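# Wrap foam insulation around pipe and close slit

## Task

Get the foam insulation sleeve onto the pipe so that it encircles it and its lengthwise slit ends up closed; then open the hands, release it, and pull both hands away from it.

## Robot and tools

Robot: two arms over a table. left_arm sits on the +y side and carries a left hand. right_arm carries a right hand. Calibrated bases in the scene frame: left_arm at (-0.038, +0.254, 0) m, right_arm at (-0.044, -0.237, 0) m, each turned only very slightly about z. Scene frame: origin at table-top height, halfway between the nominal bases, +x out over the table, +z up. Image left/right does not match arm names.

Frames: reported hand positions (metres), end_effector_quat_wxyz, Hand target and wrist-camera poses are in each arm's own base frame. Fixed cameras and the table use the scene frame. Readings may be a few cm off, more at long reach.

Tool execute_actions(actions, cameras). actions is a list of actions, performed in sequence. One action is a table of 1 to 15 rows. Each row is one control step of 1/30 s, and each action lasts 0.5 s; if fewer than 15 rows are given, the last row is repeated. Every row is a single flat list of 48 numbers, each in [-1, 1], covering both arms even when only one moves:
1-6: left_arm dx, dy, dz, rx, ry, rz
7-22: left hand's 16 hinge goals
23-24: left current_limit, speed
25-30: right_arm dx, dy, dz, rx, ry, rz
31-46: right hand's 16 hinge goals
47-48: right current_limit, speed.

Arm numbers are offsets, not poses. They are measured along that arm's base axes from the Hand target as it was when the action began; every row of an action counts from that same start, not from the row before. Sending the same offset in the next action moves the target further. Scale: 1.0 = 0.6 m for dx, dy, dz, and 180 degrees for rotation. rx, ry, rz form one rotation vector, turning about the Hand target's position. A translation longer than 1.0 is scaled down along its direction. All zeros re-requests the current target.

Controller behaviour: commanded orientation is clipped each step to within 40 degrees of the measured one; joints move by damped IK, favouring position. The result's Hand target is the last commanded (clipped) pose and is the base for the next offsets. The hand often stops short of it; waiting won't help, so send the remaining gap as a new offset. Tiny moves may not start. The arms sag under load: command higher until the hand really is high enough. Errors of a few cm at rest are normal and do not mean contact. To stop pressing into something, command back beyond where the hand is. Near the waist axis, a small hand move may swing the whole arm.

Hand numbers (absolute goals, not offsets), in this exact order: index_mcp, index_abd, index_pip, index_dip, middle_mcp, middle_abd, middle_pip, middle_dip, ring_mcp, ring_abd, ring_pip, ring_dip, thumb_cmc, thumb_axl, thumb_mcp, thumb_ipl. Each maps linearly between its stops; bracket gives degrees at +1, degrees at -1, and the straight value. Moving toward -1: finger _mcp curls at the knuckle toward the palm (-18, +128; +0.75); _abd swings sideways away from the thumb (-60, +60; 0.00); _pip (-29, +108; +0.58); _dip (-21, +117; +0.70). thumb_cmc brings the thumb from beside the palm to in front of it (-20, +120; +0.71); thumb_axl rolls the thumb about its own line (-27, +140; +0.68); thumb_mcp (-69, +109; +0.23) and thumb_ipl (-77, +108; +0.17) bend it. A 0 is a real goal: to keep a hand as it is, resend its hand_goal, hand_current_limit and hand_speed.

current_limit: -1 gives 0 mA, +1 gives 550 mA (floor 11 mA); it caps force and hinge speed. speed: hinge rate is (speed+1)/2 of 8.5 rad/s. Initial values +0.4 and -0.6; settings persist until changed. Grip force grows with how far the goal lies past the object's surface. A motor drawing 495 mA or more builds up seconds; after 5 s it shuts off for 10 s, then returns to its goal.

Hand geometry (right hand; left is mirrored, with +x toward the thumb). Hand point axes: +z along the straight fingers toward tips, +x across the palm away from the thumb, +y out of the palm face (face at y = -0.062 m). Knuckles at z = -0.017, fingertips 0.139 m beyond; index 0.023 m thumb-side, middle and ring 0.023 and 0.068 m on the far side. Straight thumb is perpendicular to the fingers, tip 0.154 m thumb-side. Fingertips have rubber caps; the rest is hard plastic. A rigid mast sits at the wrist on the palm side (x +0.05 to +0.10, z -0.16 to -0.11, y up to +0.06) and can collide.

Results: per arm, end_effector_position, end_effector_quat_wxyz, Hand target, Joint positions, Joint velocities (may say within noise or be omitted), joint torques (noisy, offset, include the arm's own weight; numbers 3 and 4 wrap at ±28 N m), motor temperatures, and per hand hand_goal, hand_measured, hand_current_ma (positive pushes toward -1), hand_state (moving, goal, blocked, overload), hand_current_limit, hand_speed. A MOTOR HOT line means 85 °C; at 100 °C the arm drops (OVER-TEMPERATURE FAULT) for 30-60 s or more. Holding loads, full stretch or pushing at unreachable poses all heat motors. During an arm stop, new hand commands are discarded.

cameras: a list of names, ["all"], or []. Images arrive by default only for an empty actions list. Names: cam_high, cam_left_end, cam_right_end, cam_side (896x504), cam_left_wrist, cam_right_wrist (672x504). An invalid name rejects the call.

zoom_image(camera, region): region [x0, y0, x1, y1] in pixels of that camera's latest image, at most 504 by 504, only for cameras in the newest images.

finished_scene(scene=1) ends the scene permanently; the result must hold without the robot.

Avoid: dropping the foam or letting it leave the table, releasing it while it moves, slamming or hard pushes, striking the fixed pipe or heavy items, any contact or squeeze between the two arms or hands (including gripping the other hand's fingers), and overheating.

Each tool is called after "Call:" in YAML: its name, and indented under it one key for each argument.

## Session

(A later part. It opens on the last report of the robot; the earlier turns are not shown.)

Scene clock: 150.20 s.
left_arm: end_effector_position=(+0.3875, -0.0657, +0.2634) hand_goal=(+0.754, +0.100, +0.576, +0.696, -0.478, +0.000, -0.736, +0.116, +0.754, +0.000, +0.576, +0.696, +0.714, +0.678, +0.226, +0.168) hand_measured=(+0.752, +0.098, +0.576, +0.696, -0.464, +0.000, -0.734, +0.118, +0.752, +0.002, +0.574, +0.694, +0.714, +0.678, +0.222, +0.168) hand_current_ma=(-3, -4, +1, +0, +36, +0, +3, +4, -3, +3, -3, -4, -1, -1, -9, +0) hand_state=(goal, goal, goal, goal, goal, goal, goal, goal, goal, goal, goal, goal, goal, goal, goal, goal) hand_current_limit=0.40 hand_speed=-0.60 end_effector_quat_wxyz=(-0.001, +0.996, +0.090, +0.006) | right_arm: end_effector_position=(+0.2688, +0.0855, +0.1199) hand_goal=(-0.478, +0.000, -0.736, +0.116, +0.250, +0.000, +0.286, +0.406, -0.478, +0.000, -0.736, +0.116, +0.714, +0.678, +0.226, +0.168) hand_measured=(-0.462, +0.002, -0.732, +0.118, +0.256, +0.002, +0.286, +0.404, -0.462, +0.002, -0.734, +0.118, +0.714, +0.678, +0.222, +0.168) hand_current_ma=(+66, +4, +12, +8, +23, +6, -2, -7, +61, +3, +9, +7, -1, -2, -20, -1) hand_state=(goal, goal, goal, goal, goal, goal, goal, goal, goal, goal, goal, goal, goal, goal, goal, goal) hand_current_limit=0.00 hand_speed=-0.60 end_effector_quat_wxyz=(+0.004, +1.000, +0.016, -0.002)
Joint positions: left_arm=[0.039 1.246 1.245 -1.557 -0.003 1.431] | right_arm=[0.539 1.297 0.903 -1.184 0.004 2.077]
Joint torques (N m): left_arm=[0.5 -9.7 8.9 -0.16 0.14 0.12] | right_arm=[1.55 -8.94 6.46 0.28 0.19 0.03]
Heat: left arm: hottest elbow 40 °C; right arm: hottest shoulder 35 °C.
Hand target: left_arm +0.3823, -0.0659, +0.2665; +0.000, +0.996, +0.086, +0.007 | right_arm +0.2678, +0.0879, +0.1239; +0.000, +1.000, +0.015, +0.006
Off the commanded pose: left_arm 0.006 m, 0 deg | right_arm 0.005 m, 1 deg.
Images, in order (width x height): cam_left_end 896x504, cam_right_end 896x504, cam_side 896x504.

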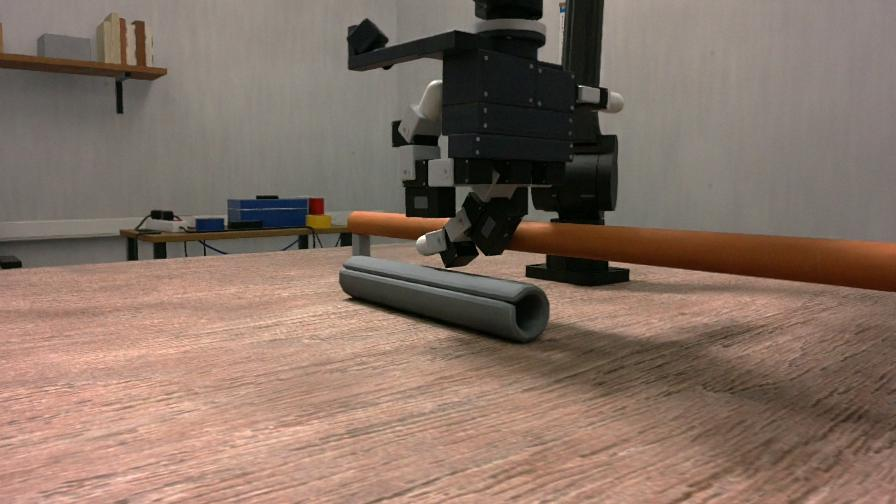

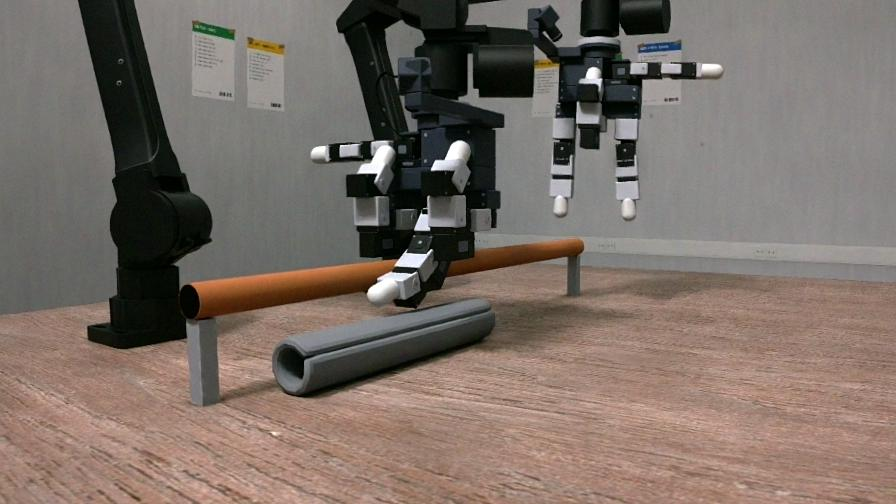

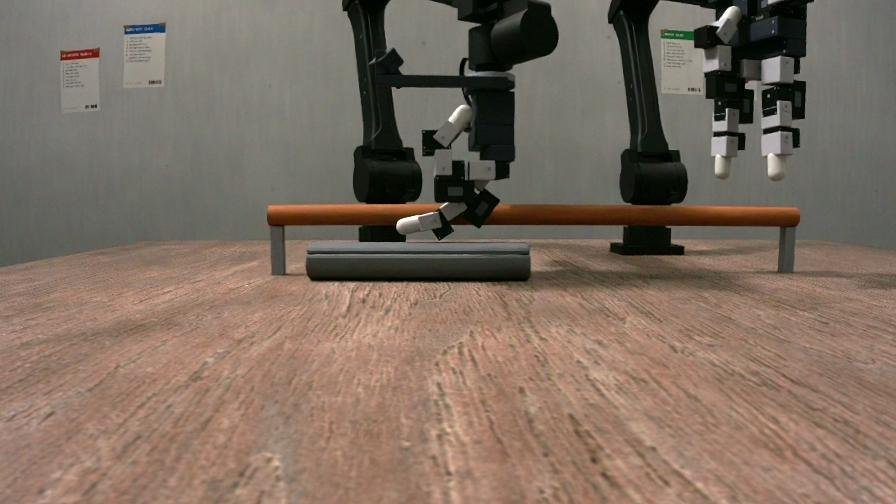

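Call:
execute_actions:
  actions:
    - [[0,0,0,0,0,0,0.754,0.1,0.576,0.696,-0.479,0,-0.737,0.116,0.754,0,0.576,0.696,0.714,0.678,0.226,0.168,0.4,-0.6,0,0,0,0,0,0,-0.479,0,-0.737,0.116,0.479,0,0.285,0.406,-0.479,0,-0.737,0.116,0.714,0.678,0.226,0.168,0.2,-0.8]]
    - [[0,0,0,0,0,0,0.754,0.1,0.576,0.696,-0.479,0,-0.737,0.116,0.754,0,0.576,0.696,0.714,0.678,0.226,0.168,0.4,-0.6,0.02,0,-0.004,0,0,0,-0.479,0,-0.737,0.116,0.479,0,0.285,0.406,-0.479,0,-0.737,0.116,0.714,0.678,0.226,0.168,0.2,-0.6]]
    - [[0,0,0,0,0,0,0.754,0.1,0.576,0.696,-0.479,0,-0.737,0.116,0.754,0,0.576,0.696,0.714,0.678,0.226,0.168,0.4,-0.6,0.0167,0,0,0,0,0,-0.479,0,-0.737,0.116,0.479,0,0.285,0.406,-0.479,0,-0.737,0.116,0.714,0.678,0.226,0.168,0.2,-0.6]]
    - [[0,0,0,0,0,0,0.754,0.1,0.576,0.696,-0.479,0,-0.737,0.116,0.754,0,0.576,0.696,0.714,0.678,0.226,0.168,0.4,-0.6,0.0167,0,0,0,0,0,-0.479,0,-0.737,0.116,0.479,0,0.285,0.406,-0.479,0,-0.737,0.116,0.714,0.678,0.226,0.168,0.2,-0.6]]
  cameras: ["cam_right_end"]

Call:
zoom_image:
  camera: "cam_right_end"
  region: [230, 230, 480, 400]

Scene clock: 152.70 s.
left_arm: end_effector_position=(+0.3875, -0.0657, +0.2634) hand_goal=(+0.754, +0.100, +0.576, +0.696, -0.478, +0.000, -0.736, +0.116, +0.754, +0.000, +0.576, +0.696, +0.714, +0.678, +0.226, +0.168) hand_measured=(+0.752, +0.098, +0.576, +0.696, -0.464, +0.000, -0.734, +0.118, +0.752, +0.002, +0.574, +0.694, +0.714, +0.678, +0.222, +0.168) hand_current_ma=(-3, -4, +1, +0, +36, +0, +3, +4, -3, +3, -3, -4, -1, -1, -9, +0) hand_state=(goal, goal, goal, goal, goal, goal, goal, goal, goal, goal, goal, goal, goal, goal, goal, goal) hand_current_limit=0.40 hand_speed=-0.60 end_effector_quat_wxyz=(-0.001, +0.996, +0.090, +0.006) | right_arm: end_effector_position=(+0.2878, +0.0837, +0.1238) hand_goal=(-0.478, +0.000, -0.736, +0.116, +0.480, +0.000, +0.286, +0.406, -0.478, +0.000, -0.736, +0.116, +0.714, +0.678, +0.226, +0.168) hand_measured=(-0.462, +0.002, -0.732, +0.118, +0.404, +0.000, +0.266, +0.400, -0.462, +0.002, -0.734, +0.118, +0.714, +0.678, +0.222, +0.168) hand_current_ma=(+66, +4, +12, +8, -330, -2, -80, -21, +61, +3, +9, +7, -1, -2, -20, -1) hand_state=(goal, goal, goal, goal, blocked, goal, blocked, goal, goal, goal, goal, goal, goal, goal, goal, goal) hand_current_limit=0.20 hand_speed=-0.60 end_effector_quat_wxyz=(+0.003, +1.000, +0.014, +0.005)
Joint positions: left_arm=[0.039 1.246 1.245 -1.557 -0.003 1.431] | right_arm=[0.509 1.326 0.941 -1.179 0.01 2.052]
Joint torques (N m): left_arm=[0.26 -9.47 8.87 -0.21 0.12 0.11] | right_arm=[0.91 -5.71 8.51 0.57 0.01 -0.11]
Heat: left arm: hottest elbow 40 °C; right arm: hottest shoulder 35 °C.
Hand target: left_arm +0.3823, -0.0659, +0.2665; +0.000, +0.996, +0.086, +0.007 | right_arm +0.2998, +0.0879, +0.1216; +0.000, +1.000, +0.015, +0.006
Off the commanded pose: left_arm 0.006 m, 0 deg | right_arm 0.013 m, 0 deg.
Images, in order (width x height): cam_right_end 896x504.

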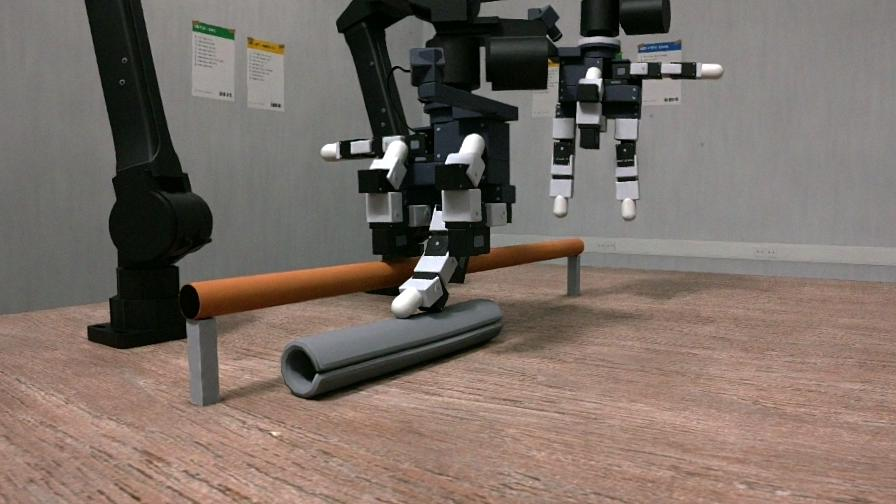

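Scaled by 2.016 from the camera's 896x504 image, which has a finer 1280x720 frame.

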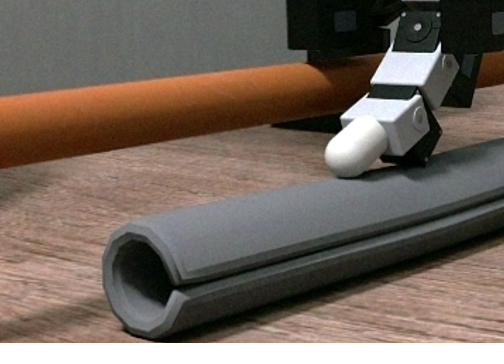

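Call:
execute_actions:
  actions:
    - [[0,0,0,0,0,0,0.754,0.1,0.576,0.696,-0.479,0,-0.737,0.116,0.754,0,0.576,0.696,0.714,0.678,0.226,0.168,0.4,-0.6,0.0167,0,0,0,0,0,-0.479,0,-0.737,0.116,0.479,0,0.285,0.406,-0.479,0,-0.737,0.116,0.714,0.678,0.226,0.168,0.2,-0.6]]
    - [[0,0,0,0,0,0,0.754,0.1,0.576,0.696,-0.479,0,-0.737,0.116,0.754,0,0.576,0.696,0.714,0.678,0.226,0.168,0.4,-0.6,0.0167,0,0,0,0,0,-0.479,0,-0.737,0.116,0.479,0,0.285,0.406,-0.479,0,-0.737,0.116,0.714,0.678,0.226,0.168,0.2,-0.6]]
  cameras: ["cam_right_end"]

Call:
zoom_image:
  camera: "cam_right_end"
  region: [230, 230, 480, 400]

Scene clock: 154.10 s.
left_arm: end_effector_position=(+0.3875, -0.0657, +0.2634) hand_goal=(+0.754, +0.100, +0.576, +0.696, -0.478, +0.000, -0.736, +0.116, +0.754, +0.000, +0.576, +0.696, +0.714, +0.678, +0.226, +0.168) hand_measured=(+0.752, +0.098, +0.576, +0.696, -0.464, +0.000, -0.734, +0.118, +0.752, +0.002, +0.574, +0.694, +0.714, +0.678, +0.222, +0.168) hand_current_ma=(-3, -4, +1, +0, +36, +0, +3, +4, -3, +3, -3, -4, -1, -1, -9, +0) hand_state=(goal, goal, goal, goal, goal, goal, goal, goal, goal, goal, goal, goal, goal, goal, goal, goal) hand_current_limit=0.40 hand_speed=-0.60 end_effector_quat_wxyz=(-0.001, +0.996, +0.090, +0.006) | right_arm: end_effector_position=(+0.3081, +0.0835, +0.1239) hand_goal=(-0.478, +0.000, -0.736, +0.116, +0.480, +0.000, +0.286, +0.406, -0.478, +0.000, -0.736, +0.116, +0.714, +0.678, +0.226, +0.168) hand_measured=(-0.462, +0.002, -0.732, +0.118, +0.410, +0.000, +0.262, +0.400, -0.462, +0.002, -0.734, +0.118, +0.714, +0.678, +0.222, +0.168) hand_current_ma=(+66, +4, +12, +8, -318, +2, -92, -23, +61, +3, +9, +7, -1, -2, -20, -1) hand_state=(goal, goal, goal, goal, blocked, goal, blocked, goal, goal, goal, goal, goal, goal, goal, goal, goal) hand_current_limit=0.20 hand_speed=-0.60 end_effector_quat_wxyz=(+0.003, +1.000, +0.015, +0.006)
Joint positions: left_arm=[0.039 1.246 1.245 -1.557 -0.003 1.431] | right_arm=[0.482 1.372 0.986 -1.177 0.01 2.023]
Joint torques (N m): left_arm=[0.44 -9.64 8.95 -0.21 0.14 0.13] | right_arm=[1.03 -6.71 8.65 0.54 -0.01 -0.08]
Heat: left arm: hottest elbow 40 °C; right arm: hottest shoulder 35 °C.
Hand target: left_arm +0.3823, -0.0659, +0.2665; +0.000, +0.996, +0.086, +0.007 | right_arm +0.3199, +0.0878, +0.1215; +0.000, +1.000, +0.015, +0.006
Off the commanded pose: left_arm 0.006 m, 0 deg | right_arm 0.013 m, 0 deg.
Images, in order (width x height): cam_right_end 896x504.

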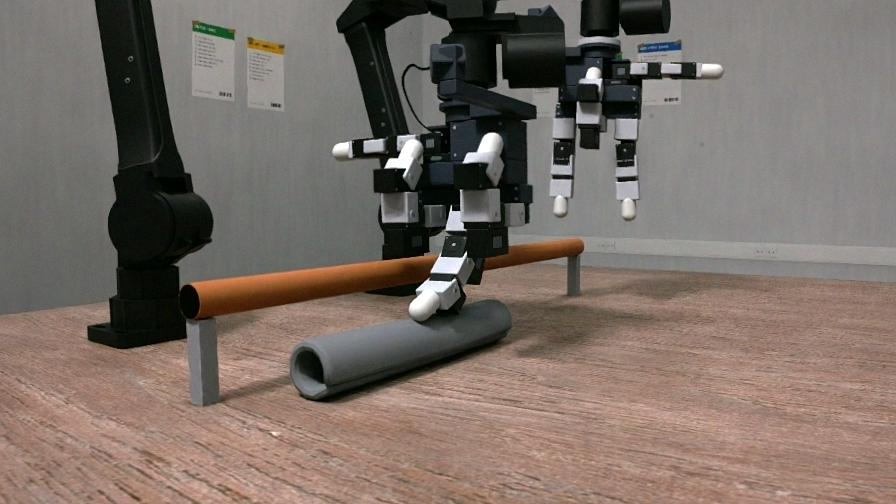

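Scaled by 2.016 from the camera's 896x504 image, which has a finer 1280x720 frame.

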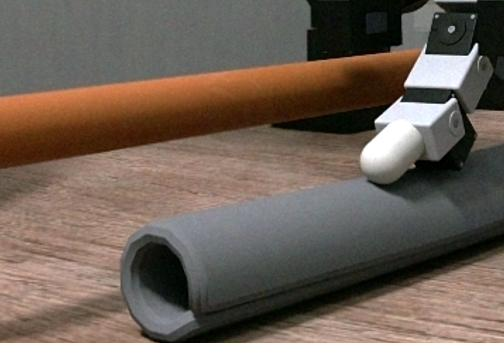

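Call:
execute_actions:
  actions:
    - [[0,0,0,0,0,0,0.754,0.1,0.576,0.696,-0.479,0,-0.737,0.116,0.754,0,0.576,0.696,0.714,0.678,0.226,0.168,0.4,-0.6,-0.015,0,0,0,0,0,-0.479,0,-0.737,0.116,0.38,0,0.285,0.406,-0.479,0,-0.737,0.116,0.714,0.678,0.226,0.168,0.0,-0.8]]
    - [[0,0,0,0,0,0,0.754,0.1,0.576,0.696,-0.479,0,-0.737,0.116,0.754,0,0.576,0.696,0.714,0.678,0.226,0.168,0.4,-0.6,0,0,0,0,0,0,-0.479,0,-0.737,0.116,0.25,0,0.285,0.406,-0.479,0,-0.737,0.116,0.714,0.678,0.226,0.168,0.0,-0.8]]
  cameras: ["cam_right_end", "cam_left_end", "cam_side"]

Call:
zoom_image:
  camera: "cam_right_end"
  region: [230, 230, 480, 400]

Scene clock: 155.77 s.
left_arm: end_effector_position=(+0.3875, -0.0657, +0.2634) hand_goal=(+0.754, +0.100, +0.576, +0.696, -0.478, +0.000, -0.736, +0.116, +0.754, +0.000, +0.576, +0.696, +0.714, +0.678, +0.226, +0.168) hand_measured=(+0.752, +0.098, +0.576, +0.696, -0.464, +0.000, -0.734, +0.118, +0.752, +0.002, +0.574, +0.694, +0.714, +0.678, +0.222, +0.168) hand_current_ma=(-3, -4, +1, +0, +36, +0, +3, +4, -3, +3, -3, -4, -1, -1, -9, +0) hand_state=(goal, goal, goal, goal, goal, goal, goal, goal, goal, goal, goal, goal, goal, goal, goal, goal) hand_current_limit=0.40 hand_speed=-0.60 end_effector_quat_wxyz=(-0.001, +0.996, +0.090, +0.006) | right_arm: end_effector_position=(+0.3079, +0.0841, +0.1237) hand_goal=(-0.478, +0.000, -0.736, +0.116, +0.250, +0.000, +0.286, +0.406, -0.478, +0.000, -0.736, +0.116, +0.714, +0.678, +0.226, +0.168) hand_measured=(-0.462, +0.002, -0.732, +0.118, +0.264, +0.000, +0.286, +0.404, -0.462, +0.002, -0.734, +0.118, +0.714, +0.678, +0.222, +0.168) hand_current_ma=(+66, +4, +12, +8, +54, +2, -2, -8, +61, +3, +9, +7, -1, -2, -20, -1) hand_state=(goal, goal, goal, goal, goal, goal, goal, goal, goal, goal, goal, goal, goal, goal, goal, goal) hand_current_limit=0.00 hand_speed=-0.80 end_effector_quat_wxyz=(+0.002, +1.000, +0.015, +0.005)
Joint positions: left_arm=[0.039 1.246 1.245 -1.557 -0.003 1.431] | right_arm=[0.482 1.372 0.986 -1.177 0.007 2.023]
Joint torques (N m): left_arm=[0.32 -9.58 8.91 -0.18 0.13 0.12] | right_arm=[1.38 -8.06 6.97 0.5 0.1 0]
Heat: left arm: hottest elbow 40 °C; right arm: hottest shoulder 35 °C.
Hand target: left_arm +0.3823, -0.0659, +0.2665; +0.000, +0.996, +0.086, +0.007 | right_arm +0.3108, +0.0879, +0.1215; +0.000, +1.000, +0.015, +0.006
Off the commanded pose: left_arm 0.006 m, 0 deg | right_arm 0.005 m, 0 deg.
Images, in order (width x height): cam_left_end 896x504, cam_right_end 896x504, cam_side 896x504.

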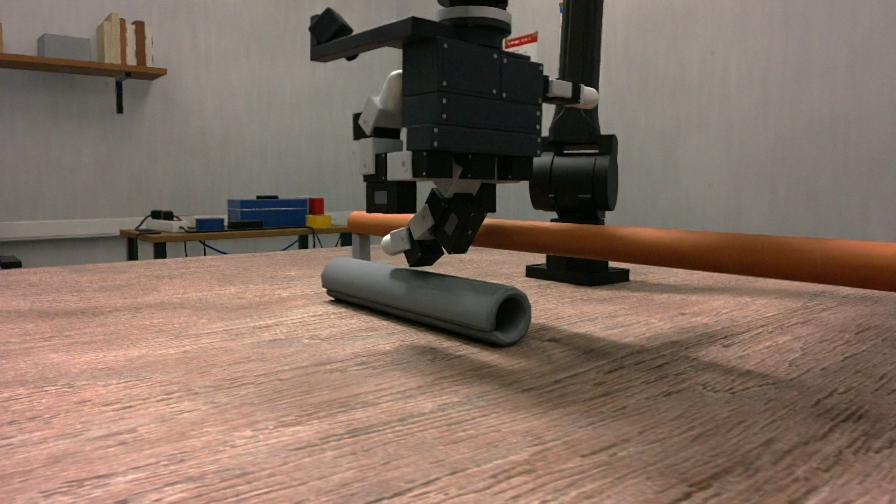

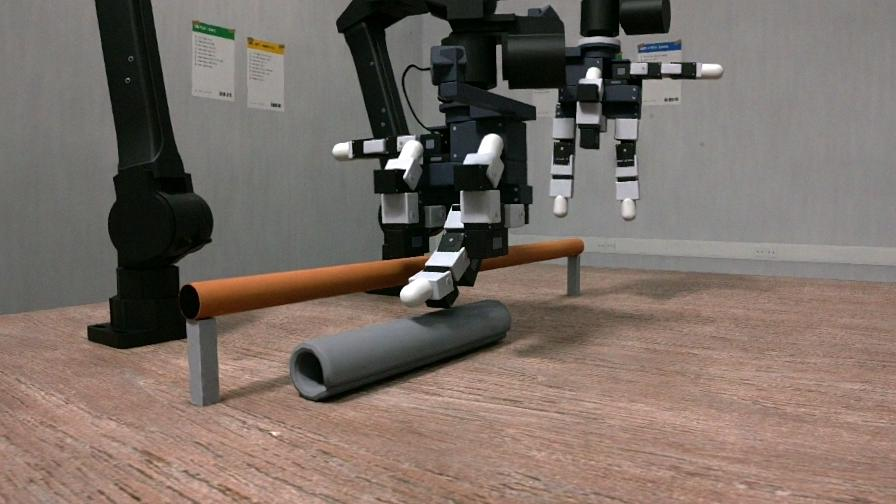

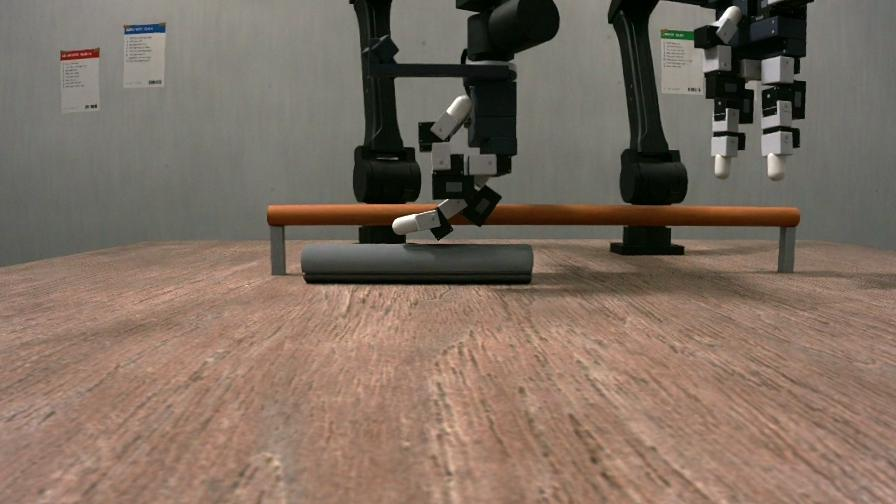

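Scaled by 2.016 from the camera's 896x504 image, which has a finer 1280x720 frame.

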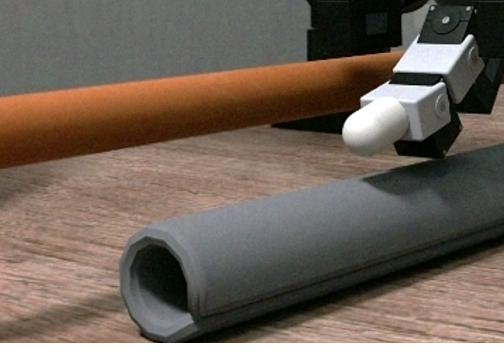

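Call:
execute_actions:
  actions: []

Scene clock: 156.70 s.
left_arm: end_effector_position=(+0.3875, -0.0657, +0.2634) hand_goal=(+0.754, +0.100, +0.576, +0.696, -0.478, +0.000, -0.736, +0.116, +0.754, +0.000, +0.576, +0.696, +0.714, +0.678, +0.226, +0.168) hand_measured=(+0.752, +0.098, +0.576, +0.696, -0.464, +0.000, -0.734, +0.118, +0.752, +0.002, +0.574, +0.694, +0.714, +0.678, +0.222, +0.168) hand_current_ma=(-3, -4, +1, +0, +36, +0, +3, +4, -3, +3, -3, -4, -1, -1, -9, +0) hand_state=(goal, goal, goal, goal, goal, goal, goal, goal, goal, goal, goal, goal, goal, goal, goal, goal) hand_current_limit=0.40 hand_speed=-0.60 end_effector_quat_wxyz=(-0.001, +0.996, +0.090, +0.006) | right_arm: end_effector_position=(+0.3079, +0.0841, +0.1237) hand_goal=(-0.478, +0.000, -0.736, +0.116, +0.250, +0.000, +0.286, +0.406, -0.478, +0.000, -0.736, +0.116, +0.714, +0.678, +0.226, +0.168) hand_measured=(-0.462, +0.002, -0.732, +0.118, +0.264, +0.000, +0.286, +0.404, -0.462, +0.002, -0.734, +0.118, +0.714, +0.678, +0.222, +0.168) hand_current_ma=(+66, +4, +12, +8, +54, +2, -2, -8, +61, +3, +9, +7, -1, -2, -20, -1) hand_state=(goal, goal, goal, goal, goal, goal, goal, goal, goal, goal, goal, goal, goal, goal, goal, goal) hand_current_limit=0.00 hand_speed=-0.80 end_effector_quat_wxyz=(+0.002, +1.000, +0.015, +0.005)
Joint positions: left_arm=[0.039 1.246 1.245 -1.557 -0.003 1.431] | right_arm=[0.482 1.372 0.986 -1.177 0.007 2.023]
Joint velocities: within noise
Joint torques (N m): left_arm=[0.44 -9.47 8.94 -0.18 0.13 0.12] | right_arm=[1.44 -7.88 6.99 0.5 0.11 -0.02]
Motor temperatures (°C): left_arm=[27 37 40 29 23 24] | right_arm=[31 35 31 25 24 22]
Heat: left arm: hottest elbow 40 °C; right arm: hottest shoulder 35 °C.
Hand target: left_arm +0.3823, -0.0659, +0.2665; +0.000, +0.996, +0.086, +0.007 | right_arm +0.3108, +0.0879, +0.1215; +0.000, +1.000, +0.015, +0.006
Off the commanded pose: left_arm 0.006 m, 0 deg | right_arm 0.005 m, 0 deg.

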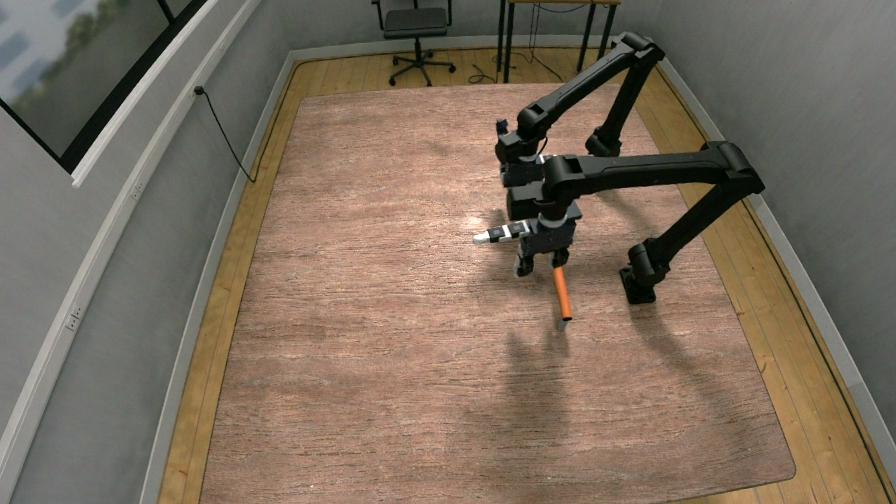

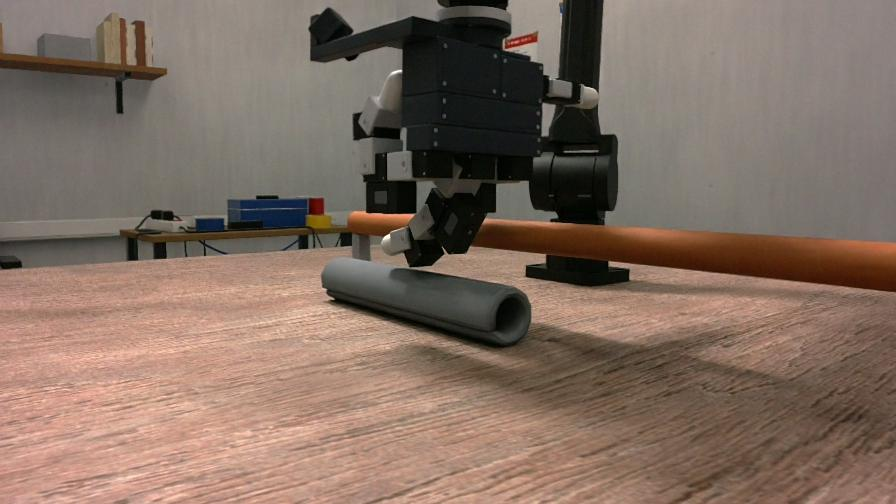

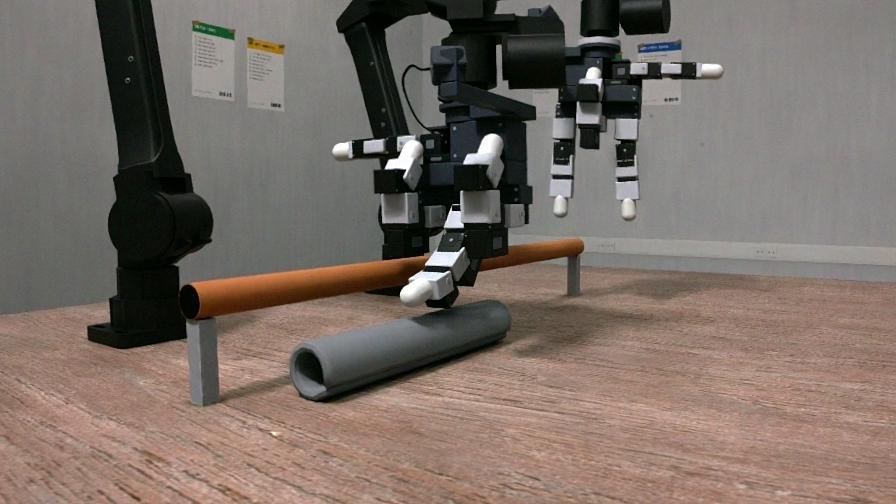

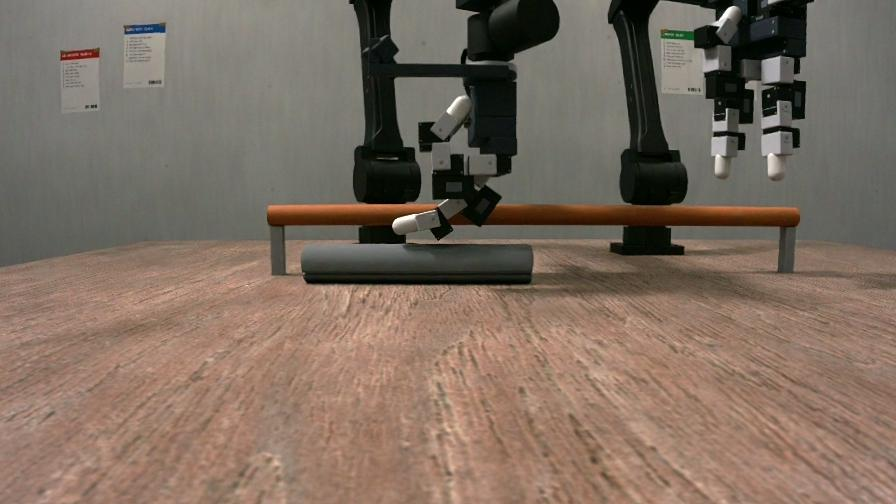

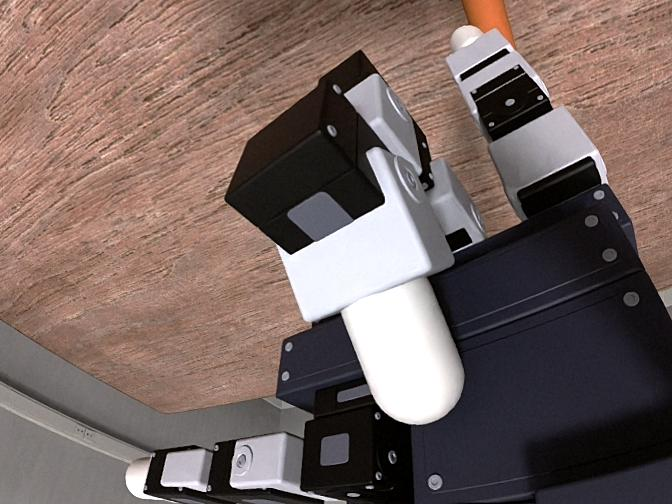

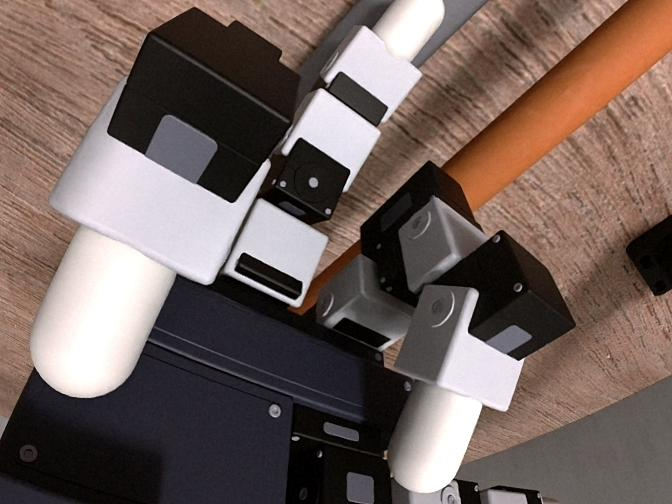

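Call:
execute_actions:
  actions:
    - [[0,0,0,0,0,0,0.754,0.1,0.576,0.696,-0.479,0,-0.737,0.116,0.754,0,0.576,0.696,0.714,0.678,0.226,0.168,0.4,-0.6,-0.022,0,0,0,0,0,-0.479,0,-0.737,0.116,0.25,0,0.285,0.406,-0.479,0,-0.737,0.116,0.714,0.678,0.226,0.168,0.0,-0.8]]
    - [[0,0,0,0,0,0,0.754,0.1,0.576,0.696,-0.479,0,-0.737,0.116,0.754,0,0.576,0.696,0.714,0.678,0.226,0.168,0.4,-0.6,-0.022,0,0,0,0,0,-0.479,0,-0.737,0.116,0.25,0,0.285,0.406,-0.479,0,-0.737,0.116,0.714,0.678,0.226,0.168,0.0,-0.8]]
  cameras: ["cam_right_end", "cam_side"]

Scene clock: 158.57 s.
left_arm: end_effector_position=(+0.3875, -0.0657, +0.2634) hand_goal=(+0.754, +0.100, +0.576, +0.696, -0.478, +0.000, -0.736, +0.116, +0.754, +0.000, +0.576, +0.696, +0.714, +0.678, +0.226, +0.168) hand_measured=(+0.752, +0.098, +0.576, +0.696, -0.464, +0.000, -0.734, +0.118, +0.752, +0.002, +0.574, +0.694, +0.714, +0.678, +0.222, +0.168) hand_current_ma=(-3, -4, +1, +0, +36, +0, +3, +4, -3, +3, -3, -4, -1, -1, -9, +0) hand_state=(goal, goal, goal, goal, goal, goal, goal, goal, goal, goal, goal, goal, goal, goal, goal, goal) hand_current_limit=0.40 hand_speed=-0.60 end_effector_quat_wxyz=(-0.001, +0.996, +0.090, +0.006) | right_arm: end_effector_position=(+0.2853, +0.0847, +0.1185) hand_goal=(-0.478, +0.000, -0.736, +0.116, +0.250, +0.000, +0.286, +0.406, -0.478, +0.000, -0.736, +0.116, +0.714, +0.678, +0.226, +0.168) hand_measured=(-0.462, +0.002, -0.732, +0.118, +0.252, +0.000, +0.286, +0.404, -0.462, +0.002, -0.734, +0.118, +0.714, +0.678, +0.222, +0.168) hand_current_ma=(+65, +4, +12, +8, +10, -2, -2, -7, +61, +3, +9, +7, -1, -2, -20, -1) hand_state=(goal, goal, goal, goal, goal, goal, goal, goal, goal, goal, goal, goal, goal, goal, goal, goal) hand_current_limit=0.00 hand_speed=-0.80 end_effector_quat_wxyz=(+0.005, +1.000, +0.016, -0.002)
Joint positions: left_arm=[0.039 1.246 1.245 -1.557 -0.003 1.431] | right_arm=[0.514 1.336 0.934 -1.176 0.007 2.052]
Joint torques (N m): left_arm=[0.44 -9.7 8.98 -0.24 0.13 0.11] | right_arm=[1.61 -9.35 6.41 0.43 0.12 0.05]
Heat: left arm: hottest elbow 40 °C; right arm: hottest shoulder 35 °C.
Hand target: left_arm +0.3823, -0.0659, +0.2665; +0.000, +0.996, +0.086, +0.007 | right_arm +0.2844, +0.0878, +0.1215; +0.000, +1.000, +0.015, +0.006
Off the commanded pose: left_arm 0.006 m, 0 deg | right_arm 0.004 m, 1 deg.
Images, in order (width x height): cam_right_end 896x504, cam_side 896x504.

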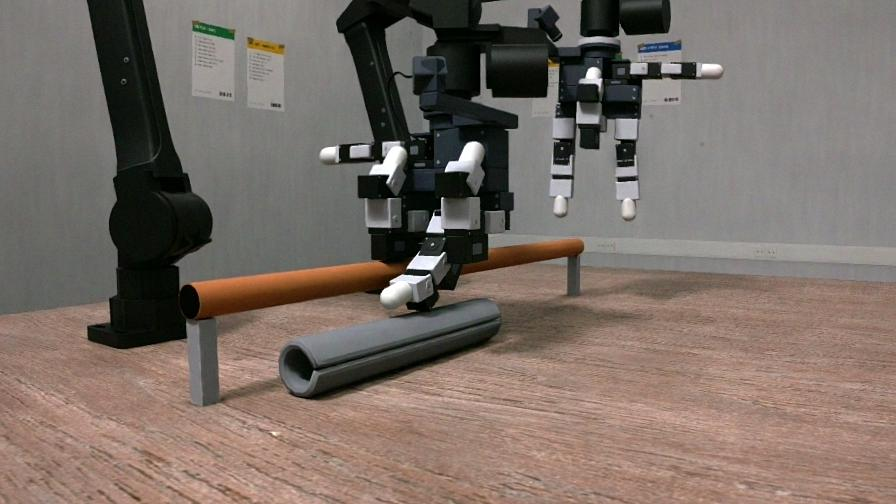

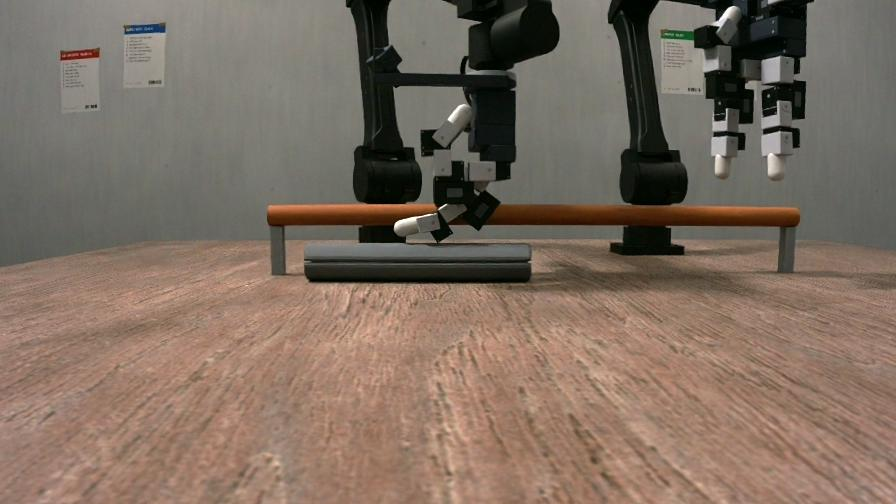

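Call:
execute_actions:
  actions:
    - [[0,0,0,0,0,0,0.754,0.1,0.576,0.696,-0.479,0,-0.737,0.116,0.754,0,0.576,0.696,0.714,0.678,0.226,0.168,0.4,-0.6,0,0,0,0,0,0,-0.479,0,-0.737,0.116,0.0,0,0.285,0.406,-0.479,0,-0.737,0.116,0.714,0.678,0.226,0.168,0.0,-0.8]]
  cameras: ["cam_right_end", "cam_side"]

Call:
zoom_image:
  camera: "cam_right_end"
  region: [240, 260, 540, 420]

Scene clock: 160.63 s.
left_arm: end_effector_position=(+0.3875, -0.0657, +0.2634) hand_goal=(+0.754, +0.100, +0.576, +0.696, -0.478, +0.000, -0.736, +0.116, +0.754, +0.000, +0.576, +0.696, +0.714, +0.678, +0.226, +0.168) hand_measured=(+0.752, +0.098, +0.576, +0.696, -0.464, +0.000, -0.734, +0.118, +0.752, +0.002, +0.574, +0.694, +0.714, +0.678, +0.222, +0.168) hand_current_ma=(-3, -4, +1, +0, +36, +0, +3, +4, -3, +3, -3, -4, -1, -1, -9, +0) hand_state=(goal, goal, goal, goal, goal, goal, goal, goal, goal, goal, goal, goal, goal, goal, goal, goal) hand_current_limit=0.40 hand_speed=-0.60 end_effector_quat_wxyz=(-0.001, +0.996, +0.090, +0.006) | right_arm: end_effector_position=(+0.2852, +0.0847, +0.1185) hand_goal=(-0.478, +0.000, -0.736, +0.116, +0.000, +0.000, +0.286, +0.406, -0.478, +0.000, -0.736, +0.116, +0.714, +0.678, +0.226, +0.168) hand_measured=(-0.462, +0.002, -0.732, +0.118, +0.018, +0.000, +0.286, +0.404, -0.462, +0.002, -0.734, +0.118, +0.714, +0.678, +0.222, +0.168) hand_current_ma=(+65, +4, +12, +8, +75, -2, -1, -7, +61, +3, +9, +7, -1, -2, -20, -1) hand_state=(goal, goal, goal, goal, goal, goal, goal, goal, goal, goal, goal, goal, goal, goal, goal, goal) hand_current_limit=0.00 hand_speed=-0.80 end_effector_quat_wxyz=(+0.005, +1.000, +0.016, -0.002)
Joint positions: left_arm=[0.039 1.246 1.245 -1.557 -0.003 1.431] | right_arm=[0.514 1.336 0.934 -1.176 0.007 2.053]
Joint torques (N m): left_arm=[0.38 -9.64 8.9 -0.16 0.13 0.12] | right_arm=[1.73 -9.52 6.3 0.35 0.1 0.07]
Heat: left arm: hottest elbow 40 °C; right arm: hottest shoulder 35 °C.
Hand target: left_arm +0.3823, -0.0659, +0.2665; +0.000, +0.996, +0.086, +0.007 | right_arm +0.2844, +0.0878, +0.1215; +0.000, +1.000, +0.015, +0.006
Off the commanded pose: left_arm 0.006 m, 0 deg | right_arm 0.004 m, 1 deg.
Images, in order (width x height): cam_right_end 896x504, cam_side 896x504.

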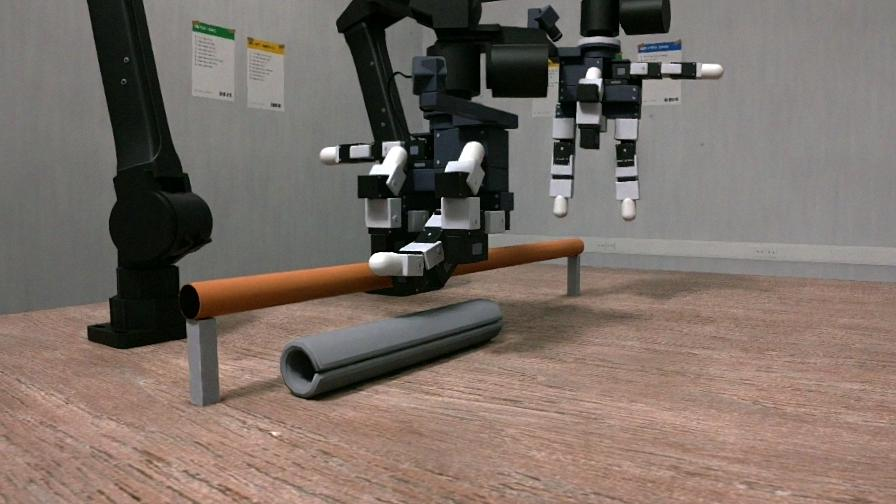

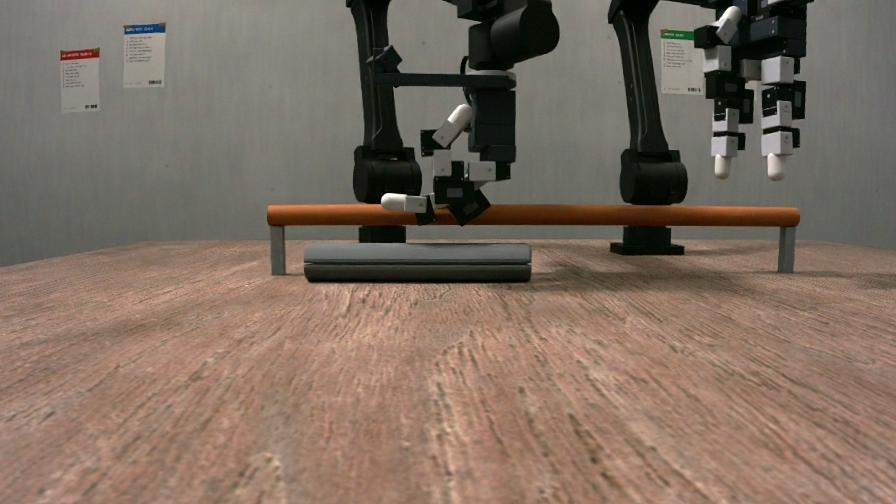

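Scaled by 1.680 from the camera's 896x504 image, which has a finer 1280x720 frame.

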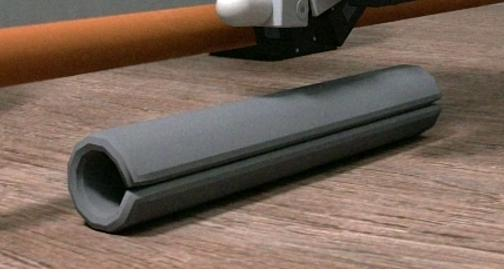

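Call:
zoom_image:
  camera: "cam_right_end"
  region: [265, 325, 345, 410]

Call:
zoom_image:
  camera: "cam_side"
  region: [290, 230, 550, 295]

Scaled by 5.929 from the camera's 896x504 image, which has a finer 1280x720 frame.

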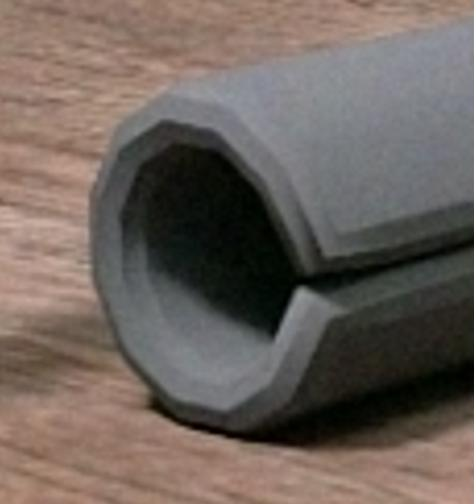

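Scaled by 1.938 from the camera's 896x504 image, which has a finer 1280x720 frame.

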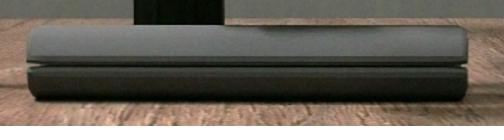

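Call:
execute_actions:
  actions: []
  cameras: ["cam_left_end", "cam_right_end"]

Call:
zoom_image:
  camera: "cam_left_end"
  region: [300, 240, 550, 360]

Scene clock: 162.10 s.
left_arm: end_effector_position=(+0.3875, -0.0657, +0.2634) hand_goal=(+0.754, +0.100, +0.576, +0.696, -0.478, +0.000, -0.736, +0.116, +0.754, +0.000, +0.576, +0.696, +0.714, +0.678, +0.226, +0.168) hand_measured=(+0.752, +0.098, +0.576, +0.696, -0.464, +0.000, -0.734, +0.118, +0.752, +0.002, +0.574, +0.694, +0.714, +0.678, +0.222, +0.168) hand_current_ma=(-3, -4, +1, +0, +36, +0, +3, +4, -3, +3, -3, -4, -1, -1, -9, +0) hand_state=(goal, goal, goal, goal, goal, goal, goal, goal, goal, goal, goal, goal, goal, goal, goal, goal) hand_current_limit=0.40 hand_speed=-0.60 end_effector_quat_wxyz=(-0.001, +0.996, +0.090, +0.006) | right_arm: end_effector_position=(+0.2852, +0.0847, +0.1185) hand_goal=(-0.478, +0.000, -0.736, +0.116, +0.000, +0.000, +0.286, +0.406, -0.478, +0.000, -0.736, +0.116, +0.714, +0.678, +0.226, +0.168) hand_measured=(-0.462, +0.002, -0.732, +0.118, +0.018, +0.000, +0.286, +0.404, -0.462, +0.002, -0.734, +0.118, +0.714, +0.678, +0.222, +0.168) hand_current_ma=(+65, +4, +12, +8, +75, -2, -1, -7, +61, +3, +9, +7, -1, -2, -20, -1) hand_state=(goal, goal, goal, goal, goal, goal, goal, goal, goal, goal, goal, goal, goal, goal, goal, goal) hand_current_limit=0.00 hand_speed=-0.80 end_effector_quat_wxyz=(+0.005, +1.000, +0.016, -0.002)
Joint positions: left_arm=[0.039 1.246 1.245 -1.557 -0.003 1.431] | right_arm=[0.514 1.336 0.934 -1.176 0.007 2.053]
Joint velocities: within noise
Joint torques (N m): left_arm=[0.32 -9.7 8.9 -0.2 0.12 0.13] | right_arm=[2.08 -9.35 6.34 0.35 0.11 0.06]
Motor temperatures (°C): left_arm=[27 36 40 29 23 24] | right_arm=[31 35 31 25 24 22]
Heat: left arm: hottest elbow 40 °C; right arm: hottest shoulder 35 °C.
Hand target: left_arm +0.3823, -0.0659, +0.2665; +0.000, +0.996, +0.086, +0.007 | right_arm +0.2844, +0.0878, +0.1215; +0.000, +1.000, +0.015, +0.006
Off the commanded pose: left_arm 0.006 m, 0 deg | right_arm 0.004 m, 1 deg.
Images, in order (width x height): cam_left_end 896x504, cam_right_end 896x504.

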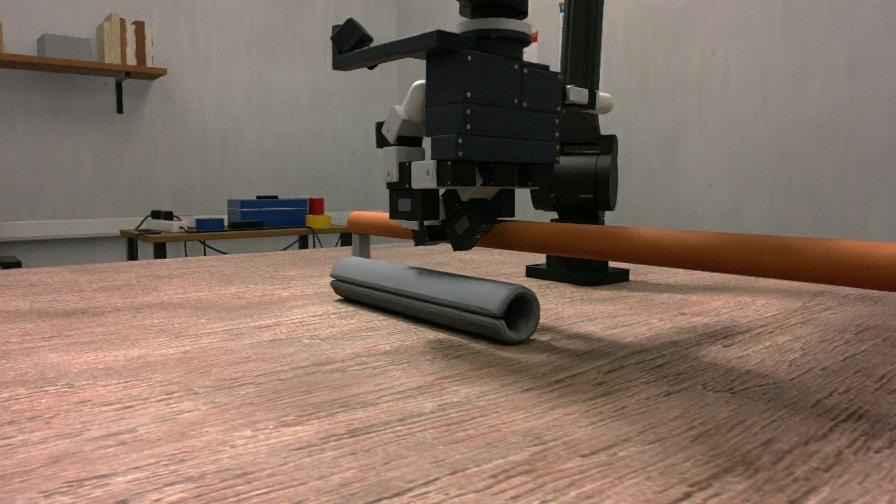

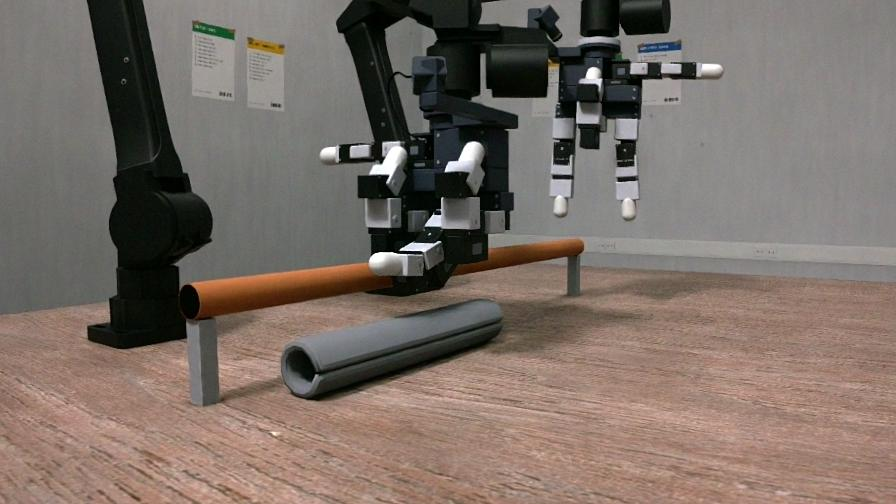

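Scaled by 2.016 from the camera's 896x504 image, which has a finer 1280x720 frame.

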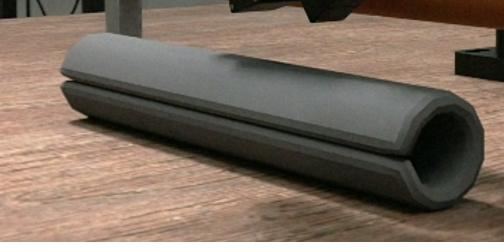

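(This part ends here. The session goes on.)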